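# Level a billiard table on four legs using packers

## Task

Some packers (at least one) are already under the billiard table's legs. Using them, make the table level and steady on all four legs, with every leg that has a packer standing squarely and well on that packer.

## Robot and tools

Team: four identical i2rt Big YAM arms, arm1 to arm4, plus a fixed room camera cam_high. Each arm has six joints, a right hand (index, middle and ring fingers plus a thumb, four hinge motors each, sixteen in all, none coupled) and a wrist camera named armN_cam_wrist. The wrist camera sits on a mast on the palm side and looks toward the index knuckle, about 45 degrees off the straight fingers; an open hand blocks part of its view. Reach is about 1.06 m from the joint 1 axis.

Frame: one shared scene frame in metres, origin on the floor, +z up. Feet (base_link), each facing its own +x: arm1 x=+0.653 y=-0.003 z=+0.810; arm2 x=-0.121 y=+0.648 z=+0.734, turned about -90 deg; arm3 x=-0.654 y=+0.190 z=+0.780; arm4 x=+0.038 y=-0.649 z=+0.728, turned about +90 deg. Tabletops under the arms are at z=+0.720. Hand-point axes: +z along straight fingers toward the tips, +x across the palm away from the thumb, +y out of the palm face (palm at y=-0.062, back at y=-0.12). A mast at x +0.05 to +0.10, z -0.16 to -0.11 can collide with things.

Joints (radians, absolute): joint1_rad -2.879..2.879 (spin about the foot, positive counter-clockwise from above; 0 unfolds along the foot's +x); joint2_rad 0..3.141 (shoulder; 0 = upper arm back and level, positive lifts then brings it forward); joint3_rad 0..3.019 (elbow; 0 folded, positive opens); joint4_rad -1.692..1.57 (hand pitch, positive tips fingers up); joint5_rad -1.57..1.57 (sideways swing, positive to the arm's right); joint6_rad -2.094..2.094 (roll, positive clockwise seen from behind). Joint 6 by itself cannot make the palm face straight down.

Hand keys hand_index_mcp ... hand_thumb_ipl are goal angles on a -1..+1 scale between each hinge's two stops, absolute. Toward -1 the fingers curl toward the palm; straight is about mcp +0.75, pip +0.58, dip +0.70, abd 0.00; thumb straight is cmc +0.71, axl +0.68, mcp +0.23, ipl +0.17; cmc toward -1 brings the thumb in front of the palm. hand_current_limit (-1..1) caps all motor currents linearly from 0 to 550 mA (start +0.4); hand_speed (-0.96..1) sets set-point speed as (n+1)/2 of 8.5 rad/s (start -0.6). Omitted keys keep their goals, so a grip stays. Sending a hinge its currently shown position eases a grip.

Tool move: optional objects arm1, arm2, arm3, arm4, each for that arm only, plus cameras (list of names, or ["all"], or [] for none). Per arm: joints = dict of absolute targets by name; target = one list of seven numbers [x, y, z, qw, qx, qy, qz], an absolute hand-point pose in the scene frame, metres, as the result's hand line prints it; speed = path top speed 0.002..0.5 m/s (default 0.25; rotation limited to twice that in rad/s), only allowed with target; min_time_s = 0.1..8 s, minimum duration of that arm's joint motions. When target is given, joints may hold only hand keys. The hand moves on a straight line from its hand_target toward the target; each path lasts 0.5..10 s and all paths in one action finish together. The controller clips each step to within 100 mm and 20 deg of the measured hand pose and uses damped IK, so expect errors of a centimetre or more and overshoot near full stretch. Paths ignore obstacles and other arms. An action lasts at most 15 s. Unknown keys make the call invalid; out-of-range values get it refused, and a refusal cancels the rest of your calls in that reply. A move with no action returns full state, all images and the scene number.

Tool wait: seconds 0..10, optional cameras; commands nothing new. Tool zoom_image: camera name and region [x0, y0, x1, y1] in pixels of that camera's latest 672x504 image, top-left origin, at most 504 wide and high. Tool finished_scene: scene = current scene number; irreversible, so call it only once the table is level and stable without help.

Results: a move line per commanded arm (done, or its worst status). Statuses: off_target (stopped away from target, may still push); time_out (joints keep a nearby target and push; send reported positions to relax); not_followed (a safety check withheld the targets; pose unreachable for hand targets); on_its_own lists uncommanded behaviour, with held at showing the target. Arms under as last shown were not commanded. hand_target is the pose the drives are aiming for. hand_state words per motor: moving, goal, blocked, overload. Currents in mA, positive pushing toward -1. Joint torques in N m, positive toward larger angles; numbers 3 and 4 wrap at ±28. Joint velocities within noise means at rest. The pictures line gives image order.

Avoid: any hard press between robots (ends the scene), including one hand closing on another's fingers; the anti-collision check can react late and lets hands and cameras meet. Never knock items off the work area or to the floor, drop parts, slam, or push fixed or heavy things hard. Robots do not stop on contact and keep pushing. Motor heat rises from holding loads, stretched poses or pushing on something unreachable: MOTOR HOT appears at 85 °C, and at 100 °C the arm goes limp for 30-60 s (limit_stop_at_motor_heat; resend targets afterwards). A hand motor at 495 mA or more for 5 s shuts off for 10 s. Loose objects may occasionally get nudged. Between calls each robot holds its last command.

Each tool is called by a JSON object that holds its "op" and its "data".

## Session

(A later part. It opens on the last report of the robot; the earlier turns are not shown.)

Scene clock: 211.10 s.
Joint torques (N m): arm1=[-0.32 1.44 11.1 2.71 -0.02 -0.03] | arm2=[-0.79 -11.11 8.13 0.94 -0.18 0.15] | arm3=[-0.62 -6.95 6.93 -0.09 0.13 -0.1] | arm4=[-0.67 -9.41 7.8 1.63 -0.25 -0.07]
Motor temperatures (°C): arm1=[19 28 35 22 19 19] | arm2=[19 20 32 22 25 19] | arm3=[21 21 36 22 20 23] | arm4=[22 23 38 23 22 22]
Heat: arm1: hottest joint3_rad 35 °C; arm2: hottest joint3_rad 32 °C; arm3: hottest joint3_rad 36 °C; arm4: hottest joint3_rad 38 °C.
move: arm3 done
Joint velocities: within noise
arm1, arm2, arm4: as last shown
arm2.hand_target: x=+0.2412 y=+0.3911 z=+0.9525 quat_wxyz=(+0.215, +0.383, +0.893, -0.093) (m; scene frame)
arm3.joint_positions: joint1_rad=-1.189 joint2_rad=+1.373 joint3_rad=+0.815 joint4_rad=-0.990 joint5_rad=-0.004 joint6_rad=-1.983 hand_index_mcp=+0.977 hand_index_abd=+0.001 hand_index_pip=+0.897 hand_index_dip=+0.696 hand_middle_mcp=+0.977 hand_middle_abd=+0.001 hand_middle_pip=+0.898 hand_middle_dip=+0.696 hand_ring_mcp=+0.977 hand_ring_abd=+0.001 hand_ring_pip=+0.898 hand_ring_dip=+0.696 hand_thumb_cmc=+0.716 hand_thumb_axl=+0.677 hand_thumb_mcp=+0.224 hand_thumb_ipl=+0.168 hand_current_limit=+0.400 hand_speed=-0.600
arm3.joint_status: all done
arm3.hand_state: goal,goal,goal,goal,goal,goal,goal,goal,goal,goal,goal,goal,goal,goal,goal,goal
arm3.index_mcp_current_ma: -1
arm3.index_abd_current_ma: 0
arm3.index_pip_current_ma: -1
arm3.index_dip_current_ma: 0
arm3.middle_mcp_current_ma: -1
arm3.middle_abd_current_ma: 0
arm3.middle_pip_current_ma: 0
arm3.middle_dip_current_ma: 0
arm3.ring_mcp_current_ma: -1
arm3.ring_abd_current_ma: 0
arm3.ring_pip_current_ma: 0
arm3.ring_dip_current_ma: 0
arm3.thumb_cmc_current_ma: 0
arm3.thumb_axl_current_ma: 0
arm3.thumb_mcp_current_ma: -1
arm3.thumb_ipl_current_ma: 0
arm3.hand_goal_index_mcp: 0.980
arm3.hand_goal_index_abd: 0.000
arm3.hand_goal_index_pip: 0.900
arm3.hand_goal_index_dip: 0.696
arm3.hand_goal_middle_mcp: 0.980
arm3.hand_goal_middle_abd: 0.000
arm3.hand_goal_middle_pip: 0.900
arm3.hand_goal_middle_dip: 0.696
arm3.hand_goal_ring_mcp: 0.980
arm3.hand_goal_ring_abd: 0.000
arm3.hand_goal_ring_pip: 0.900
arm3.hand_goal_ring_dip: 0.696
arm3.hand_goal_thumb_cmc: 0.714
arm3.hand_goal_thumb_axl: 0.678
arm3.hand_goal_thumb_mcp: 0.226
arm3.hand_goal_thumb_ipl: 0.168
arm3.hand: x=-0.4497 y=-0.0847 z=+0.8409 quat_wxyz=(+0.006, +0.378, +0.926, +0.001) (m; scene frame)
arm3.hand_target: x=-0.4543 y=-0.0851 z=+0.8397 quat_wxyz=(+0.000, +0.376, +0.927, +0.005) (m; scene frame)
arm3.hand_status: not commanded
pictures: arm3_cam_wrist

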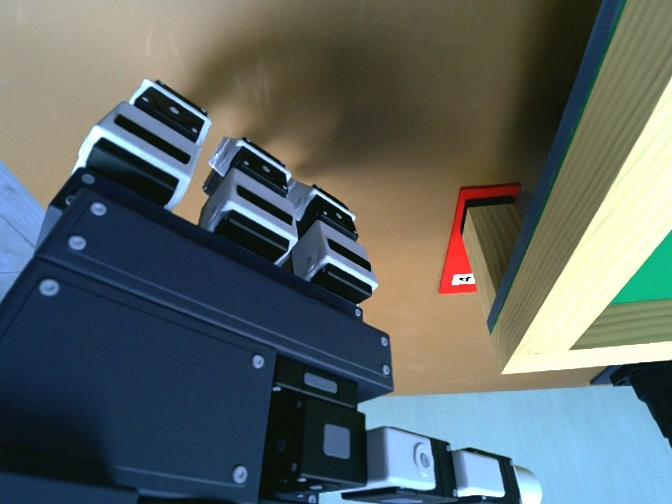

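{"op": "move", "data": {"arm2": {"joints":{"joint1_rad":0.6,"joint2_rad":0.8,"joint3_rad":1.1,"joint4_rad":-0.9,"joint5_rad":0,"joint6_rad":-1.57,"hand_middle_mcp":-0.48,"hand_middle_pip":-0.737,"hand_middle_dip":0.04,"hand_ring_mcp":-0.48,"hand_ring_pip":-0.737,"hand_ring_dip":0.04,"hand_index_dip":0.9},"min_time_s":1.5}}}

{"op": "move", "data": {"arm2": {"joints":{"joint1_rad":-0.47,"joint2_rad":0.8,"joint3_rad":1.1,"joint4_rad":-0.9},"min_time_s":2.5}}}

{"op": "move", "data": {"arm2": {"joints":{"joint1_rad":-0.47,"joint2_rad":1.204,"joint3_rad":0.541,"joint4_rad":-0.122},"min_time_s":3}, "cameras": ["arm2_cam_wrist"]}}

Scene clock: 300.03 s.
Joint torques (N m): arm1=[-0.03 1.38 11.03 2.74 0 -0.03] | arm2=[-1.79 -6.01 12.16 1.55 -0.27 0.3] | arm3=[-0.97 -6.71 6.89 -0.02 0.13 -0.1] | arm4=[-0.97 -9 7.83 1.51 -0.28 -0.07]
Motor temperatures (°C): arm1=[19 28 36 22 19 19] | arm2=[19 20 32 22 24 19] | arm3=[21 21 35 22 20 23] | arm4=[22 23 38 23 22 22]
Heat: arm1: hottest joint3_rad 36 °C; arm2: hottest joint3_rad 32 °C; arm3: hottest joint3_rad 35 °C; arm4: hottest joint3_rad 38 °C.
move: arm2 done
Joint velocities: within noise
arm1, arm3, arm4: as last shown
arm2.joint_positions: joint1_rad=+0.615 joint2_rad=+0.802 joint3_rad=+1.059 joint4_rad=-0.890 joint5_rad=+0.003 joint6_rad=-1.577 hand_index_mcp=+0.977 hand_index_abd=+0.000 hand_index_pip=+0.901 hand_index_dip=+0.897 hand_middle_mcp=-0.467 hand_middle_abd=+0.000 hand_middle_pip=-0.731 hand_middle_dip=+0.043 hand_ring_mcp=-0.468 hand_ring_abd=+0.000 hand_ring_pip=-0.731 hand_ring_dip=+0.043 hand_thumb_cmc=+0.715 hand_thumb_axl=+0.677 hand_thumb_mcp=+0.223 hand_thumb_ipl=+0.168 hand_current_limit=+0.400 hand_speed=-0.600
arm2.joint_status: all done
arm2.hand_state: goal,goal,goal,goal,goal,goal,goal,goal,goal,goal,goal,goal,goal,goal,goal,goal
arm2.index_mcp_current_ma: -14
arm2.index_abd_current_ma: -1
arm2.index_pip_current_ma: 5
arm2.index_dip_current_ma: -16
arm2.middle_mcp_current_ma: 70
arm2.middle_abd_current_ma: -1
arm2.middle_pip_current_ma: 23
arm2.middle_dip_current_ma: 14
arm2.ring_mcp_current_ma: 66
arm2.ring_abd_current_ma: -1
arm2.ring_pip_current_ma: 25
arm2.ring_dip_current_ma: 13
arm2.thumb_cmc_current_ma: 6
arm2.thumb_axl_current_ma: -4
arm2.thumb_mcp_current_ma: -19
arm2.thumb_ipl_current_ma: -2
arm2.hand_goal_index_mcp: 0.980
arm2.hand_goal_index_abd: 0.000
arm2.hand_goal_index_pip: 0.900
arm2.hand_goal_index_dip: 0.900
arm2.hand_goal_middle_mcp: -0.480
arm2.hand_goal_middle_abd: 0.000
arm2.hand_goal_middle_pip: -0.736
arm2.hand_goal_middle_dip: 0.040
arm2.hand_goal_ring_mcp: -0.480
arm2.hand_goal_ring_abd: 0.000
arm2.hand_goal_ring_pip: -0.736
arm2.hand_goal_ring_dip: 0.040
arm2.hand_goal_thumb_cmc: 0.714
arm2.hand_goal_thumb_axl: 0.678
arm2.hand_goal_thumb_mcp: 0.226
arm2.hand_goal_thumb_ipl: 0.168
arm2.hand: x=+0.1760 y=+0.3830 z=+1.1525 quat_wxyz=(+0.402, +0.403, +0.795, -0.209) (m; scene frame)
arm2.hand_target: x=+0.1716 y=+0.3795 z=+1.1758 quat_wxyz=(+0.414, +0.408, +0.784, -0.217) (m; scene frame)
arm2.hand_status: not commanded
pictures: none

Scene clock: 303.03 s.
Joint torques (N m): arm1=[0.09 1.67 11.04 2.66 -0.02 -0.04] | arm2=[-0.73 -5.71 12.11 1.63 -0.26 0.27] | arm3=[-0.67 -7.06 6.82 -0.1 0.11 -0.09] | arm4=[-0.67 -9.17 7.99 1.58 -0.27 -0.09]
Motor temperatures (°C): arm1=[19 28 36 22 19 19] | arm2=[19 20 32 22 24 19] | arm3=[21 21 35 22 20 23] | arm4=[22 23 38 23 22 22]
Heat: arm1: hottest joint3_rad 36 °C; arm2: hottest joint3_rad 32 °C; arm3: hottest joint3_rad 35 °C; arm4: hottest joint3_rad 38 °C.
move: arm2 done
Joint velocities: within noise
arm1, arm3, arm4: as last shown
arm2.joint_positions: joint1_rad=-0.458 joint2_rad=+0.802 joint3_rad=+1.059 joint4_rad=-0.890 joint5_rad=+0.002 joint6_rad=-1.577 hand_index_mcp=+0.977 hand_index_abd=+0.000 hand_index_pip=+0.901 hand_index_dip=+0.897 hand_middle_mcp=-0.467 hand_middle_abd=+0.000 hand_middle_pip=-0.731 hand_middle_dip=+0.043 hand_ring_mcp=-0.468 hand_ring_abd=+0.000 hand_ring_pip=-0.731 hand_ring_dip=+0.043 hand_thumb_cmc=+0.715 hand_thumb_axl=+0.677 hand_thumb_mcp=+0.223 hand_thumb_ipl=+0.168 hand_current_limit=+0.400 hand_speed=-0.600
arm2.joint_status: all done
arm2.hand_state: goal,goal,goal,goal,goal,goal,goal,goal,goal,goal,goal,goal,goal,goal,goal,goal
arm2.index_mcp_current_ma: -14
arm2.index_abd_current_ma: -1
arm2.index_pip_current_ma: 5
arm2.index_dip_current_ma: -16
arm2.middle_mcp_current_ma: 70
arm2.middle_abd_current_ma: -1
arm2.middle_pip_current_ma: 23
arm2.middle_dip_current_ma: 14
arm2.ring_mcp_current_ma: 66
arm2.ring_abd_current_ma: -1
arm2.ring_pip_current_ma: 25
arm2.ring_dip_current_ma: 13
arm2.thumb_cmc_current_ma: 6
arm2.thumb_axl_current_ma: -4
arm2.thumb_mcp_current_ma: -19
arm2.thumb_ipl_current_ma: -2
arm2.hand_goal_index_mcp: 0.980
arm2.hand_goal_index_abd: 0.000
arm2.hand_goal_index_pip: 0.900
arm2.hand_goal_index_dip: 0.900
arm2.hand_goal_middle_mcp: -0.480
arm2.hand_goal_middle_abd: 0.000
arm2.hand_goal_middle_pip: -0.736
arm2.hand_goal_middle_dip: 0.040
arm2.hand_goal_ring_mcp: -0.480
arm2.hand_goal_ring_abd: 0.000
arm2.hand_goal_ring_pip: -0.736
arm2.hand_goal_ring_dip: 0.040
arm2.hand_goal_thumb_cmc: 0.714
arm2.hand_goal_thumb_axl: 0.678
arm2.hand_goal_thumb_mcp: 0.226
arm2.hand_goal_thumb_ipl: 0.168
arm2.hand: x=-0.2130 y=+0.2613 z=+1.1531 quat_wxyz=(+0.240, +0.753, +0.477, -0.384) (m; scene frame)
arm2.hand_target: x=-0.2172 y=+0.2633 z=+1.1765 quat_wxyz=(+0.248, +0.751, +0.466, -0.397) (m; scene frame)
arm2.hand_status: not commanded
pictures: none

Scene clock: 306.63 s.
Joint torques (N m): arm1=[0.32 1.32 11.14 2.7 -0.01 -0.04] | arm2=[-0.38 -7.24 7.27 2.8 -0.22 0.26] | arm3=[-0.56 -6.59 6.91 0.01 0.13 -0.06] | arm4=[-0.79 -9.11 8.05 1.68 -0.28 -0.08]
Motor temperatures (°C): arm1=[19 28 36 22 19 19] | arm2=[19 20 32 22 24 19] | arm3=[21 21 35 22 20 23] | arm4=[22 23 38 23 22 22]
Heat: arm1: hottest joint3_rad 36 °C; arm2: hottest joint3_rad 32 °C; arm3: hottest joint3_rad 35 °C; arm4: hottest joint3_rad 38 °C.
move: arm2 done
Joint velocities: within noise
arm1.joint_positions: joint1_rad=+0.654 joint2_rad=+0.593 joint3_rad=+1.464 joint4_rad=-1.332 joint5_rad=-0.066 joint6_rad=+1.157 hand_index_mcp=+0.754 hand_index_abd=+0.001 hand_index_pip=+0.577 hand_index_dip=+0.696 hand_middle_mcp=+0.754 hand_middle_abd=+0.001 hand_middle_pip=+0.577 hand_middle_dip=+0.696 hand_ring_mcp=+0.754 hand_ring_abd=+0.001 hand_ring_pip=+0.577 hand_ring_dip=+0.696 hand_thumb_cmc=+0.714 hand_thumb_axl=+0.677 hand_thumb_mcp=+0.226 hand_thumb_ipl=+0.168 hand_current_limit=+0.400 hand_speed=-0.600
arm1.joint_status: not commanded
arm1.hand_state: goal,goal,goal,goal,goal,goal,goal,goal,goal,goal,goal,goal,goal,goal,goal,goal
arm1.index_mcp_current_ma: 0
arm1.index_abd_current_ma: 0
arm1.index_pip_current_ma: 0
arm1.index_dip_current_ma: 0
arm1.middle_mcp_current_ma: 0
arm1.middle_abd_current_ma: 0
arm1.middle_pip_current_ma: 0
arm1.middle_dip_current_ma: 0
arm1.ring_mcp_current_ma: 0
arm1.ring_abd_current_ma: 0
arm1.ring_pip_current_ma: 0
arm1.ring_dip_current_ma: 0
arm1.thumb_cmc_current_ma: 0
arm1.thumb_axl_current_ma: 0
arm1.thumb_mcp_current_ma: 0
arm1.thumb_ipl_current_ma: 0
arm1.hand_goal_index_mcp: 0.754
arm1.hand_goal_index_abd: 0.000
arm1.hand_goal_index_pip: 0.576
arm1.hand_goal_index_dip: 0.696
arm1.hand_goal_middle_mcp: 0.754
arm1.hand_goal_middle_abd: 0.000
arm1.hand_goal_middle_pip: 0.576
arm1.hand_goal_middle_dip: 0.696
arm1.hand_goal_ring_mcp: 0.754
arm1.hand_goal_ring_abd: 0.000
arm1.hand_goal_ring_pip: 0.576
arm1.hand_goal_ring_dip: 0.696
arm1.hand_goal_thumb_cmc: 0.714
arm1.hand_goal_thumb_axl: 0.678
arm1.hand_goal_thumb_mcp: 0.226
arm1.hand_goal_thumb_ipl: 0.168
arm1.hand: x=+0.4234 y=-0.0729 z=+1.3986 quat_wxyz=(-0.519, -0.438, +0.729, -0.087) (m; scene frame)
arm1.hand_target: x=+0.4265 y=-0.0706 z=+1.4087 quat_wxyz=(-0.529, -0.435, +0.724, -0.088) (m; scene frame)
arm1.hand_status: not commanded
arm2.joint_positions: joint1_rad=-0.458 joint2_rad=+1.191 joint3_rad=+0.540 joint4_rad=-0.140 joint5_rad=+0.002 joint6_rad=-1.577 hand_index_mcp=+0.977 hand_index_abd=+0.000 hand_index_pip=+0.901 hand_index_dip=+0.897 hand_middle_mcp=-0.467 hand_middle_abd=+0.000 hand_middle_pip=-0.731 hand_middle_dip=+0.043 hand_ring_mcp=-0.468 hand_ring_abd=+0.000 hand_ring_pip=-0.731 hand_ring_dip=+0.043 hand_thumb_cmc=+0.715 hand_thumb_axl=+0.677 hand_thumb_mcp=+0.223 hand_thumb_ipl=+0.168 hand_current_limit=+0.400 hand_speed=-0.600
arm2.joint_status: all done
arm2.hand_state: goal,goal,goal,goal,goal,goal,goal,goal,goal,goal,goal,goal,goal,goal,goal,goal
arm2.index_mcp_current_ma: -14
arm2.index_abd_current_ma: -1
arm2.index_pip_current_ma: 5
arm2.index_dip_current_ma: -16
arm2.middle_mcp_current_ma: 70
arm2.middle_abd_current_ma: -1
arm2.middle_pip_current_ma: 23
arm2.middle_dip_current_ma: 14
arm2.ring_mcp_current_ma: 66
arm2.ring_abd_current_ma: -1
arm2.ring_pip_current_ma: 25
arm2.ring_dip_current_ma: 13
arm2.thumb_cmc_current_ma: 6
arm2.thumb_axl_current_ma: -4
arm2.thumb_mcp_current_ma: -19
arm2.thumb_ipl_current_ma: -2
arm2.hand_goal_index_mcp: 0.980
arm2.hand_goal_index_abd: 0.000
arm2.hand_goal_index_pip: 0.900
arm2.hand_goal_index_dip: 0.900
arm2.hand_goal_middle_mcp: -0.480
arm2.hand_goal_middle_abd: 0.000
arm2.hand_goal_middle_pip: -0.736
arm2.hand_goal_middle_dip: 0.040
arm2.hand_goal_ring_mcp: -0.480
arm2.hand_goal_ring_abd: 0.000
arm2.hand_goal_ring_pip: -0.736
arm2.hand_goal_ring_dip: 0.040
arm2.hand_goal_thumb_cmc: 0.714
arm2.hand_goal_thumb_axl: 0.678
arm2.hand_goal_thumb_mcp: 0.226
arm2.hand_goal_thumb_ipl: 0.168
arm2.hand: x=-0.2340 y=+0.2165 z=+0.8506 quat_wxyz=(+0.202, +0.781, +0.495, -0.324) (m; scene frame)
arm2.hand_target: x=-0.2407 y=+0.2148 z=+0.8497 quat_wxyz=(+0.203, +0.784, +0.487, -0.326) (m; scene frame)
arm2.hand_status: not commanded
arm3, arm4: as last shown
pictures: arm2_cam_wrist

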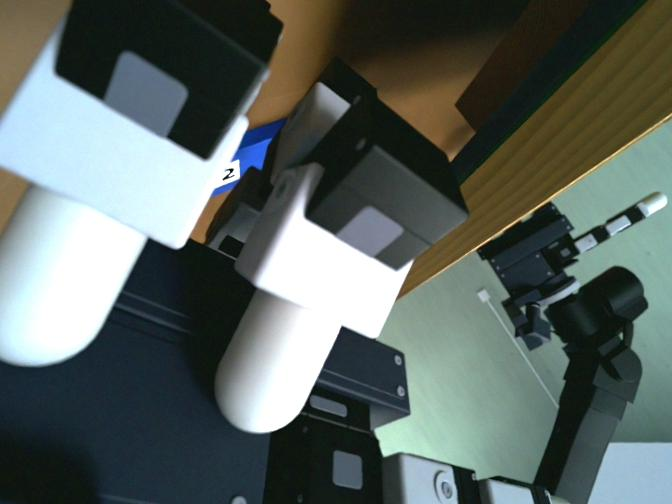

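{"op": "move", "data": {"arm2": {"joints":{"joint1_rad":-0.6,"joint2_rad":1.22,"joint3_rad":0.62,"joint4_rad":-0.2,"hand_middle_mcp":0.98,"hand_middle_pip":0.9,"hand_middle_dip":0.9,"hand_ring_mcp":0.98,"hand_ring_pip":0.9,"hand_ring_dip":0.9},"min_time_s":2}, "cameras": ["arm2_cam_wrist"]}}

Scene clock: 316.23 s.
Joint torques (N m): arm1=[-0.15 1.55 11.04 2.73 0 -0.01] | arm2=[-1.44 -6.18 9.73 1.55 0.3 0.03] | arm3=[-0.56 -6.65 6.86 -0.1 0.09 -0.11] | arm4=[-1.2 -8.82 8.1 1.84 -0.28 -0.08]
Motor temperatures (°C): arm1=[19 28 36 22 19 19] | arm2=[19 20 32 22 24 19] | arm3=[21 21 35 22 20 23] | arm4=[22 23 38 23 22 22]
Heat: arm1: hottest joint3_rad 36 °C; arm2: hottest joint3_rad 32 °C; arm3: hottest joint3_rad 35 °C; arm4: hottest joint3_rad 38 °C.
move: arm2 off_target
Joint velocities: within noise
arm1, arm3: as last shown
arm2.joint_positions: joint1_rad=-0.578 joint2_rad=+1.194 joint3_rad=+0.594 joint4_rad=-0.180 joint5_rad=-0.010 joint6_rad=-1.564 hand_index_mcp=+0.977 hand_index_abd=+0.000 hand_index_pip=+0.901 hand_index_dip=+0.897 hand_middle_mcp=+0.973 hand_middle_abd=+0.000 hand_middle_pip=+0.895 hand_middle_dip=+0.897 hand_ring_mcp=+0.632 hand_ring_abd=+0.024 hand_ring_pip=+0.876 hand_ring_dip=+0.885 hand_thumb_cmc=+0.715 hand_thumb_axl=+0.677 hand_thumb_mcp=+0.223 hand_thumb_ipl=+0.168 hand_current_limit=+0.400 hand_speed=-0.600
arm2.joint_status: hand_ring_mcp off_target (ended at +0.632, target +0.980); hand_ring_pip off_target (ended at +0.876, target +0.900); the others done
arm2.hand_state: goal,goal,goal,goal,goal,goal,goal,goal,blocked,blocked,blocked,goal,goal,goal,goal,goal
arm2.index_mcp_current_ma: -14
arm2.index_abd_current_ma: -2
arm2.index_pip_current_ma: 4
arm2.index_dip_current_ma: -16
arm2.middle_mcp_current_ma: -38
arm2.middle_abd_current_ma: -2
arm2.middle_pip_current_ma: -24
arm2.middle_dip_current_ma: -15
arm2.ring_mcp_current_ma: -385
arm2.ring_abd_current_ma: 104
arm2.ring_pip_current_ma: -123
arm2.ring_dip_current_ma: -74
arm2.thumb_cmc_current_ma: 6
arm2.thumb_axl_current_ma: -4
arm2.thumb_mcp_current_ma: -19
arm2.thumb_ipl_current_ma: -2
arm2.hand_goal_index_mcp: 0.980
arm2.hand_goal_index_abd: 0.000
arm2.hand_goal_index_pip: 0.900
arm2.hand_goal_index_dip: 0.900
arm2.hand_goal_middle_mcp: 0.980
arm2.hand_goal_middle_abd: 0.000
arm2.hand_goal_middle_pip: 0.900
arm2.hand_goal_middle_dip: 0.900
arm2.hand_goal_ring_mcp: 0.980
arm2.hand_goal_ring_abd: 0.000
arm2.hand_goal_ring_pip: 0.900
arm2.hand_goal_ring_dip: 0.900
arm2.hand_goal_thumb_cmc: 0.714
arm2.hand_goal_thumb_axl: 0.678
arm2.hand_goal_thumb_mcp: 0.226
arm2.hand_goal_thumb_ipl: 0.168
arm2.hand: x=-0.2912 y=+0.2204 z=+0.8701 quat_wxyz=(+0.192, +0.809, +0.443, -0.335) (m; scene frame)
arm2.hand_target: x=-0.3059 y=+0.2191 z=+0.8674 quat_wxyz=(+0.179, +0.817, +0.436, -0.332) (m; scene frame)
arm2.hand_status: not commanded
arm4.joint_positions: joint1_rad=-0.622 joint2_rad=+1.262 joint3_rad=+0.852 joint4_rad=-0.809 joint5_rad=+0.003 joint6_rad=-1.558 hand_index_mcp=+0.978 hand_index_abd=+0.000 hand_index_pip=+0.897 hand_index_dip=+0.696 hand_middle_mcp=+0.978 hand_middle_abd=+0.000 hand_middle_pip=+0.897 hand_middle_dip=+0.696 hand_ring_mcp=+0.978 hand_ring_abd=+0.000 hand_ring_pip=+0.897 hand_ring_dip=+0.696 hand_thumb_cmc=+0.716 hand_thumb_axl=+0.677 hand_thumb_mcp=+0.224 hand_thumb_ipl=+0.168 hand_current_limit=+0.400 hand_speed=-0.600
arm4.joint_status: not commanded
arm4.hand_state: goal,goal,goal,goal,goal,goal,goal,goal,goal,goal,goal,goal,goal,goal,goal,goal
arm4.index_mcp_current_ma: -9
arm4.index_abd_current_ma: 0
arm4.index_pip_current_ma: -12
arm4.index_dip_current_ma: 0
arm4.middle_mcp_current_ma: -11
arm4.middle_abd_current_ma: 0
arm4.middle_pip_current_ma: -14
arm4.middle_dip_current_ma: 0
arm4.ring_mcp_current_ma: -11
arm4.ring_abd_current_ma: 0
arm4.ring_pip_current_ma: -13
arm4.ring_dip_current_ma: 0
arm4.thumb_cmc_current_ma: 11
arm4.thumb_axl_current_ma: -4
arm4.thumb_mcp_current_ma: -14
arm4.thumb_ipl_current_ma: -2
arm4.hand_goal_index_mcp: 0.980
arm4.hand_goal_index_abd: 0.000
arm4.hand_goal_index_pip: 0.900
arm4.hand_goal_index_dip: 0.696
arm4.hand_goal_middle_mcp: 0.980
arm4.hand_goal_middle_abd: 0.000
arm4.hand_goal_middle_pip: 0.900
arm4.hand_goal_middle_dip: 0.696
arm4.hand_goal_ring_mcp: 0.980
arm4.hand_goal_ring_abd: 0.000
arm4.hand_goal_ring_pip: 0.900
arm4.hand_goal_ring_dip: 0.696
arm4.hand_goal_thumb_cmc: 0.714
arm4.hand_goal_thumb_axl: 0.678
arm4.hand_goal_thumb_mcp: 0.226
arm4.hand_goal_thumb_ipl: 0.168
arm4.hand: x=+0.2078 y=-0.2439 z=+0.8593 quat_wxyz=(+0.155, -0.458, +0.872, +0.075) (m; scene frame)
arm4.hand_target: x=+0.2133 y=-0.2450 z=+0.8535 quat_wxyz=(+0.154, -0.457, +0.873, +0.073) (m; scene frame)
arm4.hand_status: not commanded
pictures: arm2_cam_wrist

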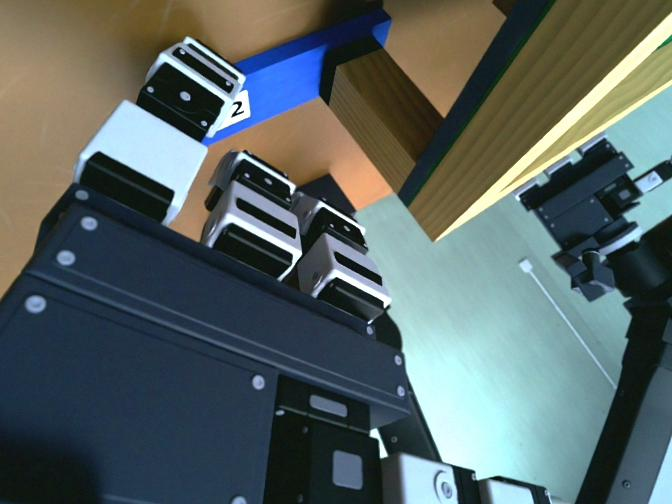

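{"op": "zoom_image", "data": {"camera": "arm2_cam_wrist", "region": [300, 0, 400, 110]}}

{"op": "move", "data": {"arm2": {"joints":{"hand_ring_mcp":0.55}}}}

Scaled by 4.582 from the camera's 672x504 image, which has a finer 960x720 frame.

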